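## Task

On the tall shelving unit, one jar on the second shelf up from the bottom overhangs the front edge of that shelf. Move it back until its entire base rests on that same shelf. The unit's other containers must stay where they are. If the jar tips over or is left leaning, the task fails.

## Robot and tools

Robot: TidyBot++, a mobile base (0.54 m long, 0.50 m wide, 0.38 m high) on four powered casters, carrying a single seven-joint arm with a two-finger gripper. The shoulder sits 0.12 m ahead of the base centre at 0.68 m height. Segments: upper arm 0.42 m, forearm 0.31 m, hand 0.31 m. The arm begins folded with the hand pointing down. Cameras: base_camera (fixed on the base, looking forward and down) and wrist_camera (fisheye, looks along the hand). A loose object may occasionally get a brief nudge from outside.

Frames: the base frame has its origin on the floor below the base centre, x forward, y left, z up, in metres. hand_pose is reported in it: the point midway between the finger pads, with the hand's z axis out along the fingers and its y axis the direction the fingers open. The odometry frame is the base frame as it was at the scene start; base_odometry counts wheel turns only, so slip looks like travel, and heading (rad, left positive, -3.142 to 3.142) can drift. base_tilt gives lean in degrees, forward and right positive.

move: one action plus optional cameras (list of base_camera, wrist_camera, all; [] for none) and blocking (true or omitted waits until everything rests; false returns within about 0.5 s while motion continues). The action may contain:
- base: an object with any of translate_m (forward +, -2 to 2 m), strafe_m (left +, -2 to 2 m), rotate_rad (counter-clockwise +, -6.3 to 6.3). These are offsets relative to the base's pose when the command begins, not positions.
- joints: an object of absolute targets by name. joint_1_rad any angle (positive is clockwise from above, the opposite sense to rotate_rad); joint_2_rad -2.249 to 2.249 (0 upright, positive leans forward); joint_3_rad any angle; joint_4_rad -2.579 to 2.579 (elbow, 0 straight, negative bends forward when joint_3_rad is 3.14); joint_5_rad any angle; joint_6_rad -2.099 to 2.099 (wrist, negative bends forward in the reference posture); joint_7_rad any angle (1.57 with the hand down puts the fingers opening left/right); gripper_pos 0 (open, about 85 mm gap) to 1 (closed). Radians. Unlimited joints go the short way round, so send steps below half a turn.
- target: one list of seven numbers [x, y, z, qw, qx, qy, qz], an absolute hand pose in the base frame, metres then a unit quaternion. With target, joints may only carry gripper_pos.
- speeds: caps for this action: translate_m and strafe_m 0.05 to 0.5 m/s (give it under just one key when both are used), rotate_rad 0.1 to 1.57 rad/s.
Unknown keys make a call invalid; out-of-range values get it refused, and a refusal or an unplanned stop cancels the remaining move/wait/finished_scene calls of that reply.

wait: seconds 0 to 10, plus cameras; returns state and images, earlier if running moves finish. stop: brakes all running motions (cameras optional). zoom_image: camera (base_camera or wrist_camera) and region [x0, y0, x1, y1] in image pixels from the top-left, at most 504 by 504. finished_scene: scene, the current scene's integer number; it cannot be undone and the jar must stay in place without the robot.

Results: the move line reads done or the worst status. base_status, joint_status, hand_status per motion: moving, done, off_target (resting short and possibly still pushing), contact_stop or time_out (uncommanded stop; target dropped), not_followed (a check withheld the arm; look for joint command not followed or pose unreachable and cause:), torque_fault, limit_stop_at_motor_heat. hand_target is where the hand would be at the joint targets. motor_effort gives percent of max per motor with the peak in brackets. on_its_own lists uncommanded behaviour; ARM HIT flags a hard strike on the base or arm; MOTOR HOT and OVER-TEMPERATURE FAULT warn of heating. pictures names the order of the images.

Practical hints: target moves usually land within about 3 cm; to refine, shift your previous target by (wanted - measured hand_pose). To hold still, resend hand_target, not hand_pose. Nothing stops the arm for furniture: it keeps pressing. Near-base, low, forward-pointing targets often miss or hit the base. A straight-down hand reaches at most about 0.94 m high, close in. Trust camera images over hand_pose, which can be 1 to 2 cm off.

Avoid: knocking jars off or over, shoving shelf contents, hard or sustained pushes, a stretched arm swinging sideways, and driving or turning while the arm is caught above roughly 0.6 m, which can tip the robot; back away to right it. Sensor torque limits are 104.5 N m for joint_1 to joint_4 and 51.3 N m for joint_5 to joint_7; exceeding them freezes the arm for 10 s. Long stretched holds heat the motors. Gentle, slow pushes or a light grip are safer than squeezing a jar still resting on the shelf.

Each tool is called after "Call:" as name(argument=value, ...) on one line, values as JSON.

## Session

Call:
move(cameras=["all"])

Scene clock: 0.00 s.
base_odometry: x=+0.000 y=+0.000 heading=+0.000
base_tilt: forward=-0.2 right=-0.3
base_status: not commanded
joint_positions: joint_1_rad=+0.016 joint_2_rad=-0.341 joint_3_rad=+3.115 joint_4_rad=-2.505 joint_5_rad=+0.011 joint_6_rad=-0.874 joint_7_rad=+1.525 gripper_pos=+0.000
joint_status: not commanded
motor_effort: joint_1_rad=-1 joint_2_rad=-2 joint_3_rad=+0 joint_4_rad=+15 joint_5_rad=+1 joint_6_rad=+0 joint_7_rad=+0
hand_pose: x=+0.2710 y=-0.0007 z=+0.5930 quat_wxyz=(+0.007, +0.998, -0.015, +0.052) (m; base frame)
hand_target: x=+0.2717 y=-0.0007 z=+0.5933 quat_wxyz=(+0.007, +0.998, -0.015, +0.053) (m; base frame)
hand_status: not commanded
pictures: base_camera, wrist_camera

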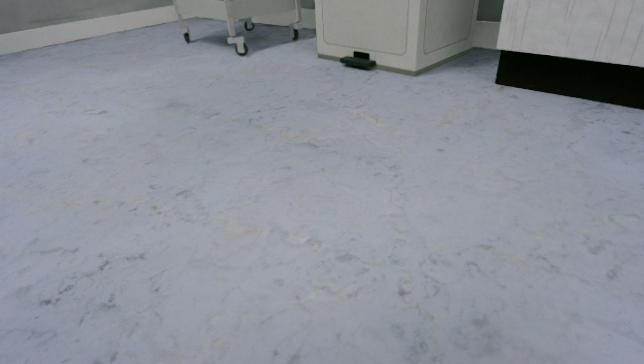

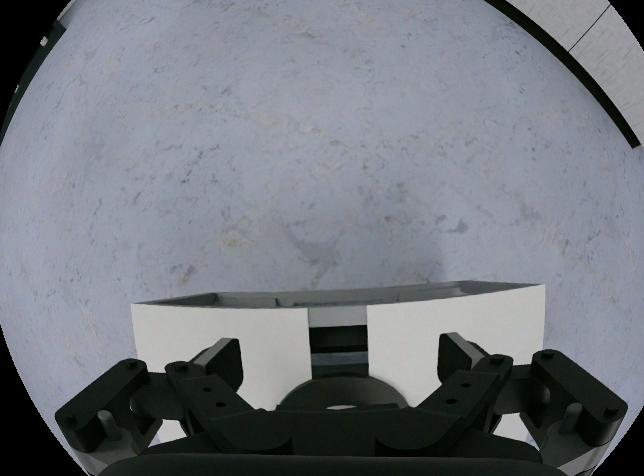

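Call:
move(joints={"joint_6_rad": 0.55}, cameras=["all"])

Scene clock: 15.30 s.
move: done
base_odometry: x=+0.000 y=+0.000 heading=+0.000
base_tilt: forward=-0.2 right=-0.3
base_status: not commanded
joint_positions: joint_1_rad=+0.016 joint_2_rad=-0.341 joint_3_rad=+3.115 joint_4_rad=-2.505 joint_5_rad=+0.011 joint_6_rad=+0.500 joint_7_rad=+1.525 gripper_pos=+0.000
joint_status: all done
motor_effort: joint_1_rad=-1(1) joint_2_rad=-7(7) joint_3_rad=+1(2) joint_4_rad=+20(20) joint_5_rad=+1(2) joint_6_rad=+8(8) joint_7_rad=+0(1)
hand_pose: x=+0.5485 y=+0.0086 z=+0.8734 quat_wxyz=(-0.014, +0.739, -0.005, +0.673) (m; base frame)
hand_target: x=+0.5498 y=+0.0089 z=+0.8898 quat_wxyz=(-0.015, +0.722, -0.005, +0.692) (m; base frame)
hand_status: not commanded
pictures: base_camera, wrist_camera
camera_calibration:
wrist_camera: T_world_to_cam=[[0.0287233, -0.997322, -0.0672612, 0.0584177], [-0.0797514, 0.064788, -0.994707, 0.971262], [0.996401, 0.0339354, -0.0776769, -0.347013], [0, 0, 0, 1]] pos_world=[0.421546, 0.00711117, 0.943096]

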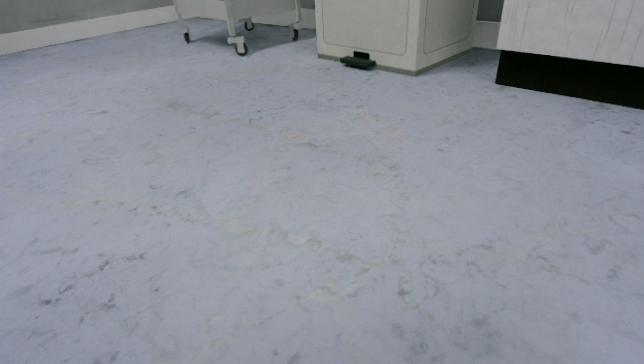

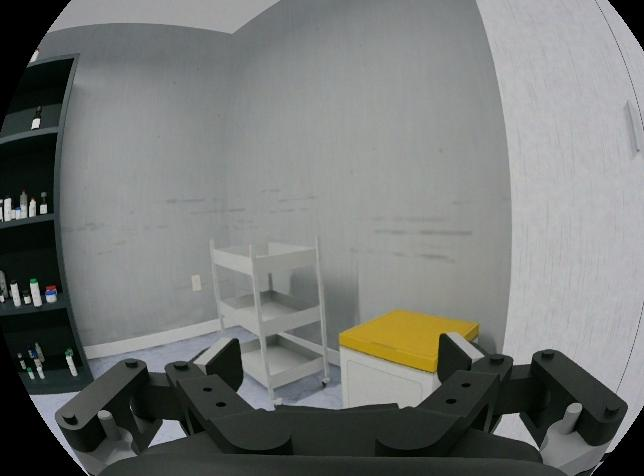

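Call:
move(base={"rotate_rad": 0.9}, cameras=["all"])

Scene clock: 25.57 s.
move: done
base_odometry: x=+0.000 y=+0.000 heading=+0.900
base_tilt: forward=-0.2 right=-0.2
base_status: done
joint_positions: joint_1_rad=+0.016 joint_2_rad=-0.341 joint_3_rad=+3.115 joint_4_rad=-2.505 joint_5_rad=+0.011 joint_6_rad=+0.500 joint_7_rad=+1.525 gripper_pos=+0.000
joint_status: not commanded
motor_effort: joint_1_rad=-1(2) joint_2_rad=-7(8) joint_3_rad=+1(2) joint_4_rad=+20(20) joint_5_rad=+1(1) joint_6_rad=+8(8) joint_7_rad=+0(1)
hand_pose: x=+0.5485 y=+0.0088 z=+0.8735 quat_wxyz=(-0.014, +0.739, -0.005, +0.673) (m; base frame)
hand_target: x=+0.5498 y=+0.0089 z=+0.8898 quat_wxyz=(-0.015, +0.722, -0.005, +0.692) (m; base frame)
hand_status: not commanded
pictures: base_camera, wrist_camera
camera_calibration:
wrist_camera: T_world_to_cam=[[0.0290305, -0.99732, -0.0671583, 0.0583062], [-0.0794081, 0.0646732, -0.994742, 0.971207], [0.996419, 0.0342108, -0.0773177, -0.347341], [0, 0, 0, 1]] pos_world=[0.421526, 0.00722168, 0.94316]

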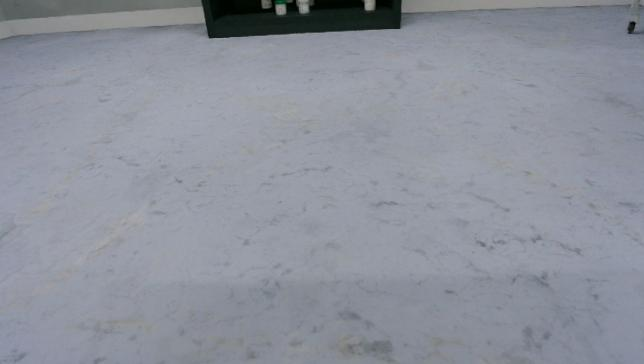

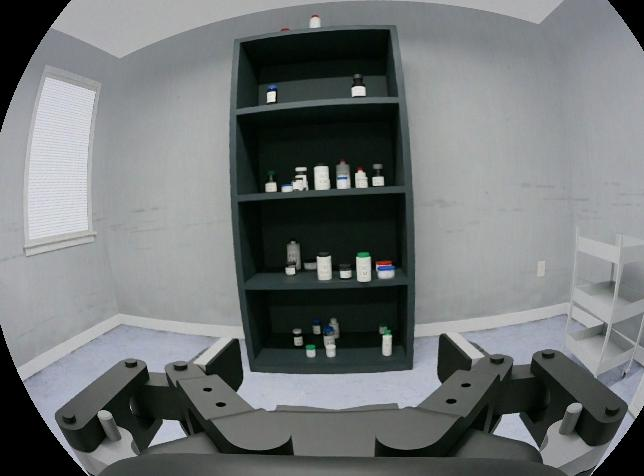

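Call:
zoom_image(camera="wrist_camera", region=[240, 230, 420, 300])

Call:
zoom_image(camera="wrist_camera", region=[230, 190, 430, 380])

Scaled by 2.800.

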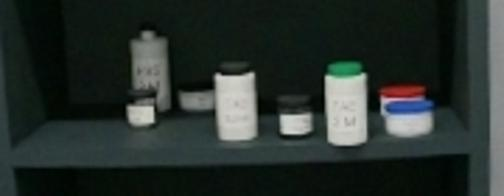

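Scaled by 2.520.

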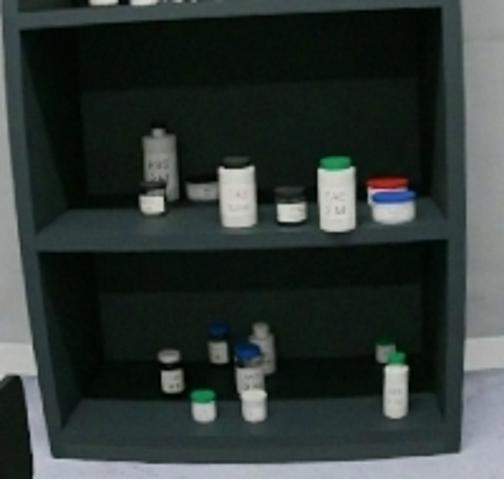

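Call:
move(base={"translate_m": 1.1}, joints={"joint_6_rad": 0.1}, cameras=["all"])

Scene clock: 93.93 s.
move: done
base_odometry: x=+0.684 y=+0.862 heading=+0.900
base_tilt: forward=-0.2 right=-0.3
base_status: done
joint_positions: joint_1_rad=+0.016 joint_2_rad=-0.341 joint_3_rad=+3.115 joint_4_rad=-2.510 joint_5_rad=+0.011 joint_6_rad=+0.136 joint_7_rad=+1.525 gripper_pos=+0.000
joint_status: all done
motor_effort: joint_1_rad=-1(1) joint_2_rad=-6(9) joint_3_rad=+1(1) joint_4_rad=+20(23) joint_5_rad=+1(1) joint_6_rad=+7(10) joint_7_rad=+0(1)
hand_pose: x=+0.5164 y=+0.0063 z=+0.7626 quat_wxyz=(-0.008, +0.850, -0.008, +0.526) (m; base frame)
hand_target: x=+0.5132 y=+0.0059 z=+0.7558 quat_wxyz=(-0.008, +0.858, -0.008, +0.514) (m; base frame)
hand_status: not commanded
pictures: base_camera, wrist_camera
camera_calibration:
wrist_camera: T_world_to_cam=[[-0.00255364, -0.997796, -0.0663108, 0.0649795], [-0.432174, 0.0608997, -0.899732, 0.968197], [0.901787, 0.0263602, -0.431377, -0.00493712], [0, 0, 0, 1]] pos_world=[0.423048, 0.00600346, 0.873297]

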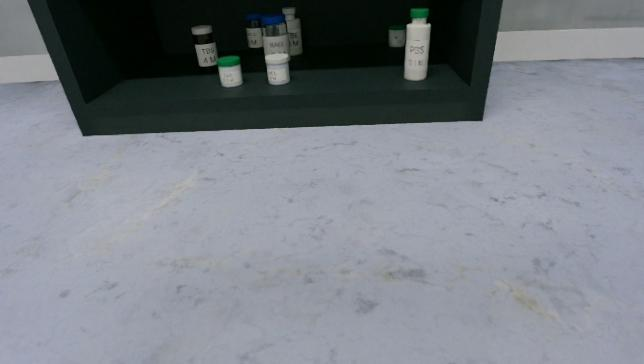

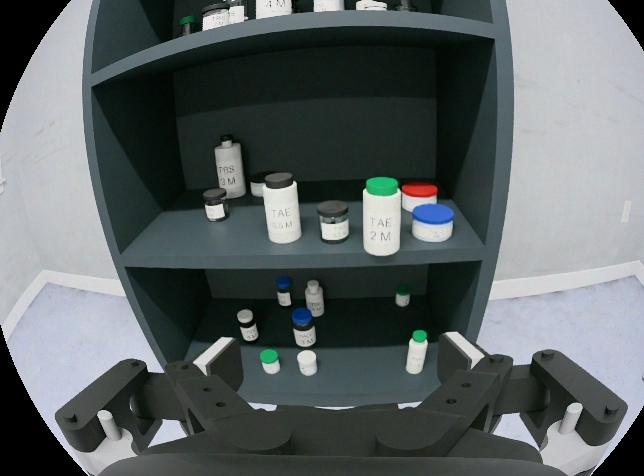

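Call:
zoom_image(camera="wrist_camera", region=[180, 120, 500, 280])

Call:
zoom_image(camera="wrist_camera", region=[330, 170, 480, 280])

Scaled by 1.575.

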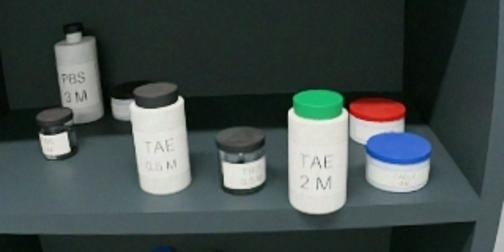

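Scaled by 3.360.

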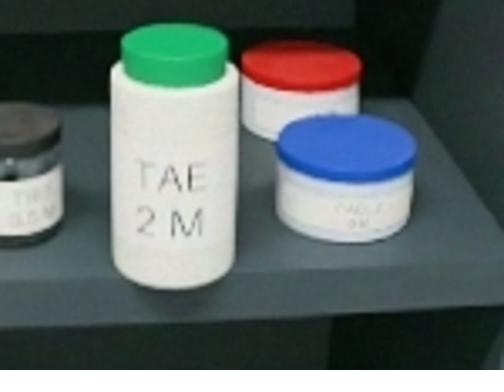

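Call:
move(base={"strafe_m": 0.15}, joints={"joint_2_rad": 1.016, "joint_4_rad": -1.888, "joint_6_rad": 1.333}, cameras=["wrist_camera"])

Scene clock: 258.13 s.
move: done
base_odometry: x=+0.566 y=+0.955 heading=+0.900
base_tilt: forward=-0.2 right=-0.3
base_status: done
joint_positions: joint_1_rad=+0.016 joint_2_rad=+1.025 joint_3_rad=+3.114 joint_4_rad=-1.915 joint_5_rad=+0.011 joint_6_rad=+1.280 joint_7_rad=+1.525 gripper_pos=+0.000
joint_status: all done
motor_effort: joint_1_rad=-1(2) joint_2_rad=-42(45) joint_3_rad=-1(3) joint_4_rad=+10(20) joint_5_rad=+1(1) joint_6_rad=+8(9) joint_7_rad=+0(2)
hand_pose: x=+0.8512 y=+0.0066 z=+0.5645 quat_wxyz=(-0.027, +0.738, -0.021, +0.674) (m; base frame)
hand_target: x=+0.8618 y=+0.0052 z=+0.5983 quat_wxyz=(-0.026, +0.707, -0.020, +0.707) (m; base frame)
hand_status: not commanded
pictures: wrist_camera
camera_calibration:
wrist_camera: T_world_to_cam=[[0.0234515, -0.994007, -0.106771, 0.0537367], [-0.0759786, 0.10472, -0.991595, 0.683049], [0.996834, 0.0313667, -0.0730674, -0.675548], [0, 0, 0, 1]] pos_world=[0.724046, 0.00307575, 0.633685]

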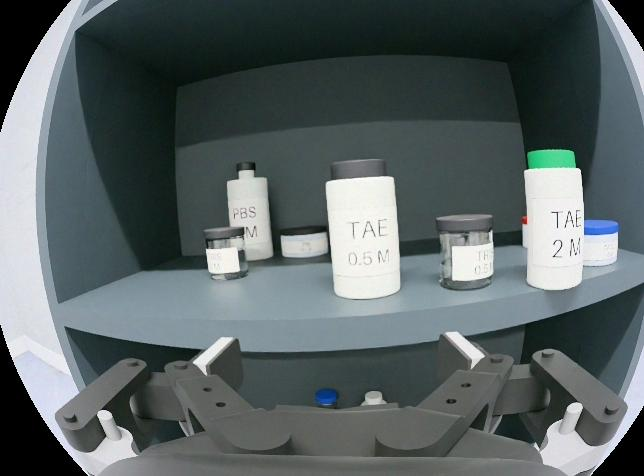

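Call:
zoom_image(camera="wrist_camera", region=[420, 130, 644, 350])

Call:
zoom_image(camera="wrist_camera", region=[490, 240, 630, 330])

Scaled by 2.250.

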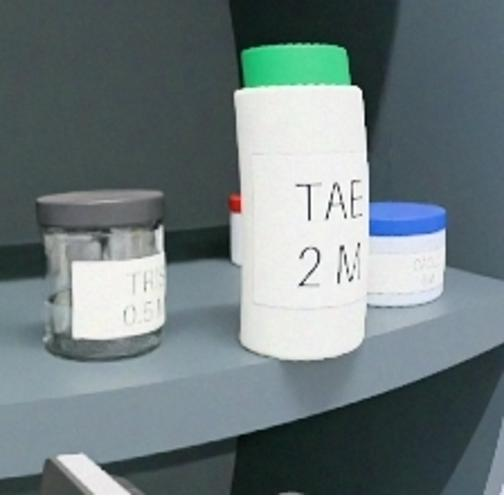

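Scaled by 3.600.

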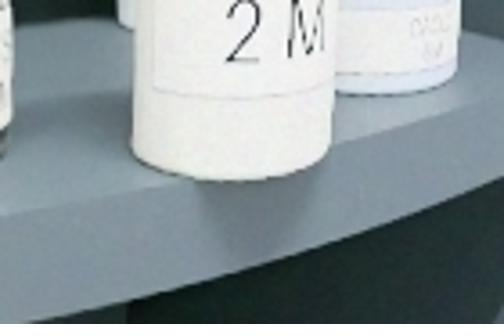

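Call:
zoom_image(camera="wrist_camera", region=[250, 260, 450, 380])

Scaled by 2.520.

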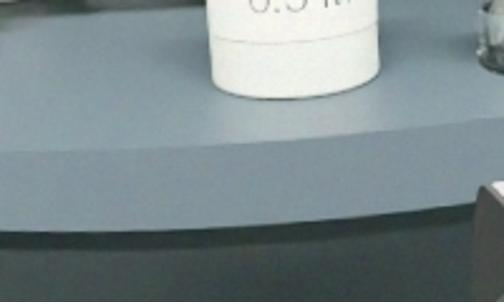

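Call:
move(base={"strafe_m": -0.212, "translate_m": 0.045}, joints={"joint_2_rad": 1.068, "joint_4_rad": -1.842, "joint_6_rad": 1.428, "joint_7_rad": 1.593, "gripper_pos": 0.65}, cameras=["wrist_camera"])

Scene clock: 452.20 s.
move: done
base_odometry: x=+0.761 y=+0.859 heading=+0.900
base_tilt: forward=-0.2 right=-0.2
base_status: done
joint_positions: joint_1_rad=+0.024 joint_2_rad=+1.075 joint_3_rad=+3.115 joint_4_rad=-1.864 joint_5_rad=+0.011 joint_6_rad=+1.381 joint_7_rad=+1.563 gripper_pos=+0.650
joint_status: all done
motor_effort: joint_1_rad=-1(5) joint_2_rad=-44(45) joint_3_rad=+0(3) joint_4_rad=+9(10) joint_5_rad=+1(2) joint_6_rad=+8(9) joint_7_rad=+0(2)
hand_pose: x=+0.8636 y=-0.0016 z=+0.5788 quat_wxyz=(-0.010, +0.702, -0.010, +0.712) (m; base frame)
hand_target: x=+0.8698 y=+0.0042 z=+0.6067 quat_wxyz=(-0.002, +0.675, +0.003, +0.738) (m; base frame)
hand_status: not commanded
pictures: wrist_camera
camera_calibration:
wrist_camera: T_world_to_cam=[[0.0211248, -0.997575, -0.0663123, 0.0253787], [0.0279205, 0.0668899, -0.99737, 0.612543], [0.999387, 0.0192178, 0.0292659, -0.747996], [0, 0, 0, 1]] pos_world=[0.729899, -0.00128097, 0.634506]

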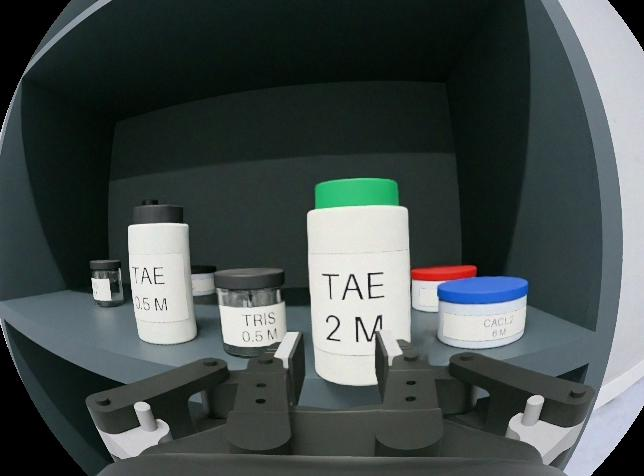

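Call:
zoom_image(camera="wrist_camera", region=[240, 280, 460, 440])

Scaled by 2.291.

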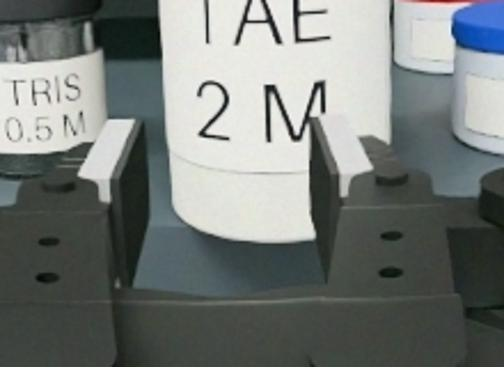

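Call:
move(base={"strafe_m": -0.013, "translate_m": 0.04}, joints={"joint_2_rad": 1.098, "joint_4_rad": -1.832, "joint_6_rad": 1.433}, cameras=["wrist_camera"])

Scene clock: 548.17 s.
move: done
base_odometry: x=+0.796 y=+0.882 heading=+0.900
base_tilt: forward=-0.2 right=-0.3
base_status: done
joint_positions: joint_1_rad=+0.023 joint_2_rad=+1.108 joint_3_rad=+3.115 joint_4_rad=-1.854 joint_5_rad=+0.011 joint_6_rad=+1.386 joint_7_rad=+1.563 gripper_pos=+0.650
joint_status: all done
motor_effort: joint_1_rad=-1(3) joint_2_rad=-44(46) joint_3_rad=-1(3) joint_4_rad=+9(11) joint_5_rad=+1(2) joint_6_rad=+8(9) joint_7_rad=+0(1)
hand_pose: x=+0.8630 y=-0.0009 z=+0.5595 quat_wxyz=(-0.010, +0.709, -0.010, +0.706) (m; base frame)
hand_target: x=+0.8699 y=+0.0042 z=+0.5895 quat_wxyz=(-0.002, +0.680, +0.002, +0.733) (m; base frame)
hand_status: not commanded
pictures: wrist_camera
camera_calibration:
wrist_camera: T_world_to_cam=[[0.0206897, -0.997517, -0.0673226, 0.0257944], [0.0102058, 0.0675443, -0.997664, 0.608676], [0.999734, 0.0199543, 0.0115779, -0.737243], [0, 0, 0, 1]] pos_world=[0.730301, -0.000671034, 0.617526]

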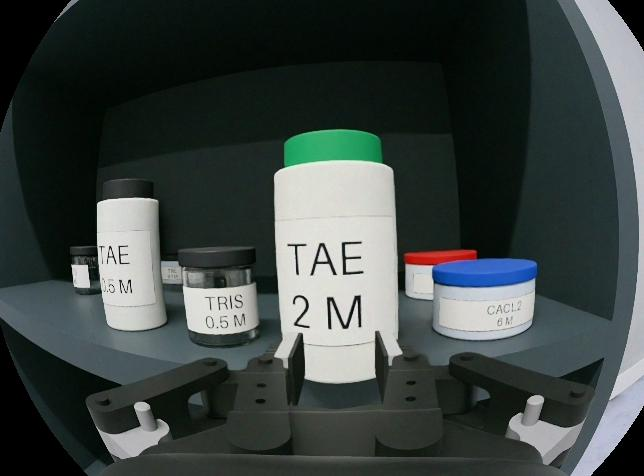

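Call:
zoom_image(camera="wrist_camera", region=[240, 270, 460, 430])

Call:
zoom_image(camera="wrist_camera", region=[60, 240, 300, 430])

Scaled by 2.291.

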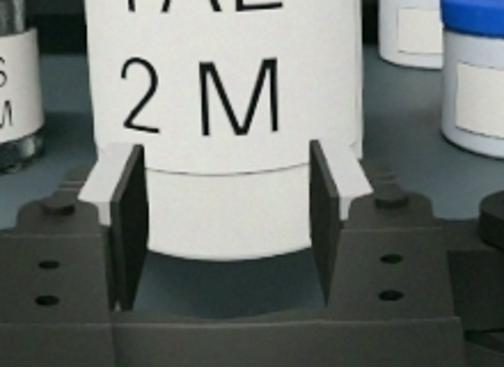

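Scaled by 2.100.

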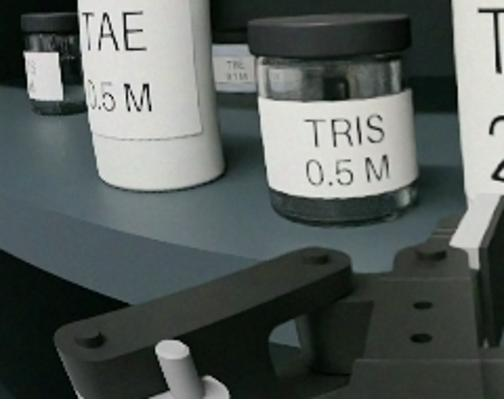

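Call:
move(base={"translate_m": 0.072}, speeds={"translate_m": 0.07}, cameras=["wrist_camera"])

Scene clock: 622.83 s.
move: done
base_odometry: x=+0.841 y=+0.938 heading=+0.900
base_tilt: forward=-0.2 right=-0.3
base_status: done
joint_positions: joint_1_rad=+0.023 joint_2_rad=+1.108 joint_3_rad=+3.115 joint_4_rad=-1.852 joint_5_rad=+0.011 joint_6_rad=+1.386 joint_7_rad=+1.563 gripper_pos=+0.650
joint_status: not commanded
motor_effort: joint_1_rad=-1(2) joint_2_rad=-44(45) joint_3_rad=-2(2) joint_4_rad=+9(10) joint_5_rad=+1(1) joint_6_rad=+8(8) joint_7_rad=+0(1)
hand_pose: x=+0.8635 y=-0.0009 z=+0.5600 quat_wxyz=(-0.010, +0.708, -0.010, +0.706) (m; base frame)
hand_target: x=+0.8699 y=+0.0042 z=+0.5895 quat_wxyz=(-0.002, +0.680, +0.002, +0.733) (m; base frame)
hand_status: not commanded
pictures: wrist_camera
camera_calibration:
wrist_camera: T_world_to_cam=[[0.0207946, -0.997518, -0.0672681, 0.0256978], [0.0120599, 0.067528, -0.997644, 0.60763], [0.999711, 0.0199344, 0.0134342, -0.738839], [0, 0, 0, 1]] pos_world=[0.730763, -0.000669659, 0.617853]

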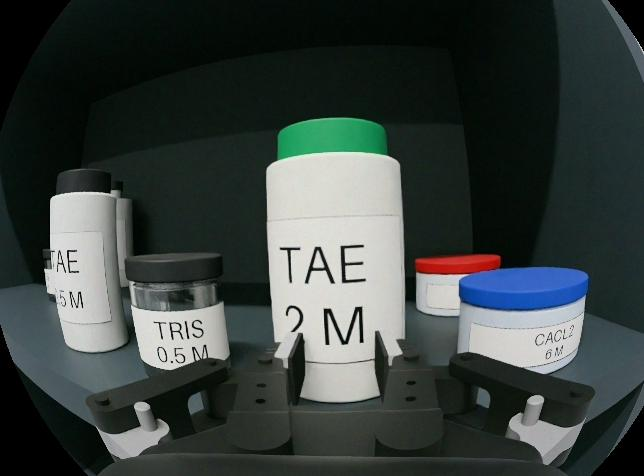

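Call:
zoom_image(camera="wrist_camera", region=[240, 250, 460, 430])

Call:
zoom_image(camera="wrist_camera", region=[400, 230, 644, 440])

Scaled by 2.291.

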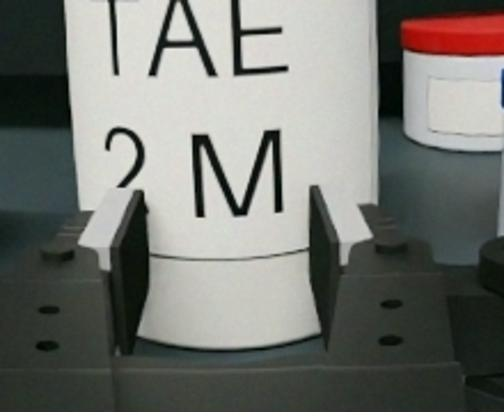

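Scaled by 2.066.

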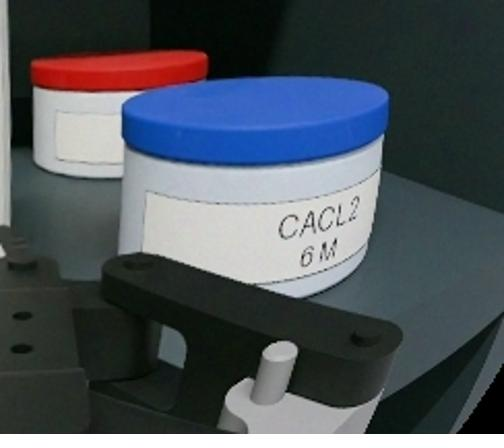

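Call:
move(base={"translate_m": -0.14}, cameras=["wrist_camera"])

Call:
zoom_image(camera="wrist_camera", region=[240, 250, 460, 410])

Scene clock: 646.57 s.
move: done
base_odometry: x=+0.754 y=+0.829 heading=+0.900
base_tilt: forward=-0.2 right=-0.3
base_status: done
joint_positions: joint_1_rad=+0.022 joint_2_rad=+1.109 joint_3_rad=+3.115 joint_4_rad=-1.849 joint_5_rad=+0.011 joint_6_rad=+1.387 joint_7_rad=+1.563 gripper_pos=+0.650
joint_status: not commanded
motor_effort: joint_1_rad=-1(3) joint_2_rad=-44(45) joint_3_rad=-1(3) joint_4_rad=+9(11) joint_5_rad=+1(1) joint_6_rad=+8(8) joint_7_rad=+0(1)
hand_pose: x=+0.8643 y=-0.0002 z=+0.5608 quat_wxyz=(-0.010, +0.707, -0.010, +0.707) (m; base frame)
hand_target: x=+0.8699 y=+0.0042 z=+0.5895 quat_wxyz=(-0.002, +0.680, +0.002, +0.733) (m; base frame)
hand_status: not commanded
pictures: wrist_camera
camera_calibration:
wrist_camera: T_world_to_cam=[[0.0218606, -0.997497, -0.067246, 0.0254926], [0.0144978, 0.0675713, -0.997609, 0.606226], [0.999656, 0.0208334, 0.0159387, -0.741005], [0, 0, 0, 1]] pos_world=[0.731404, -0.0000969979, 0.618301]

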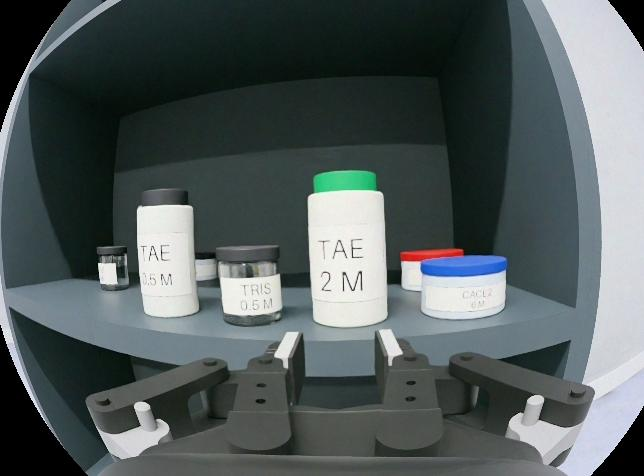

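Scaled by 2.291.

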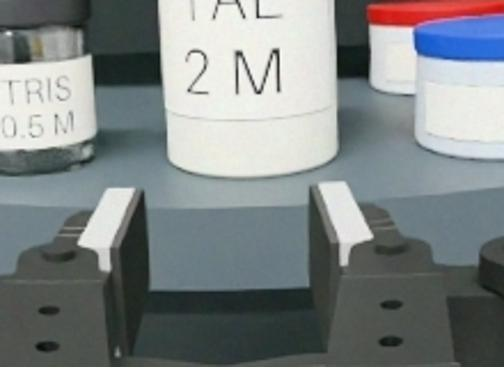

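Call:
finished_scene(scene=1)

The scene is finished: the task was done.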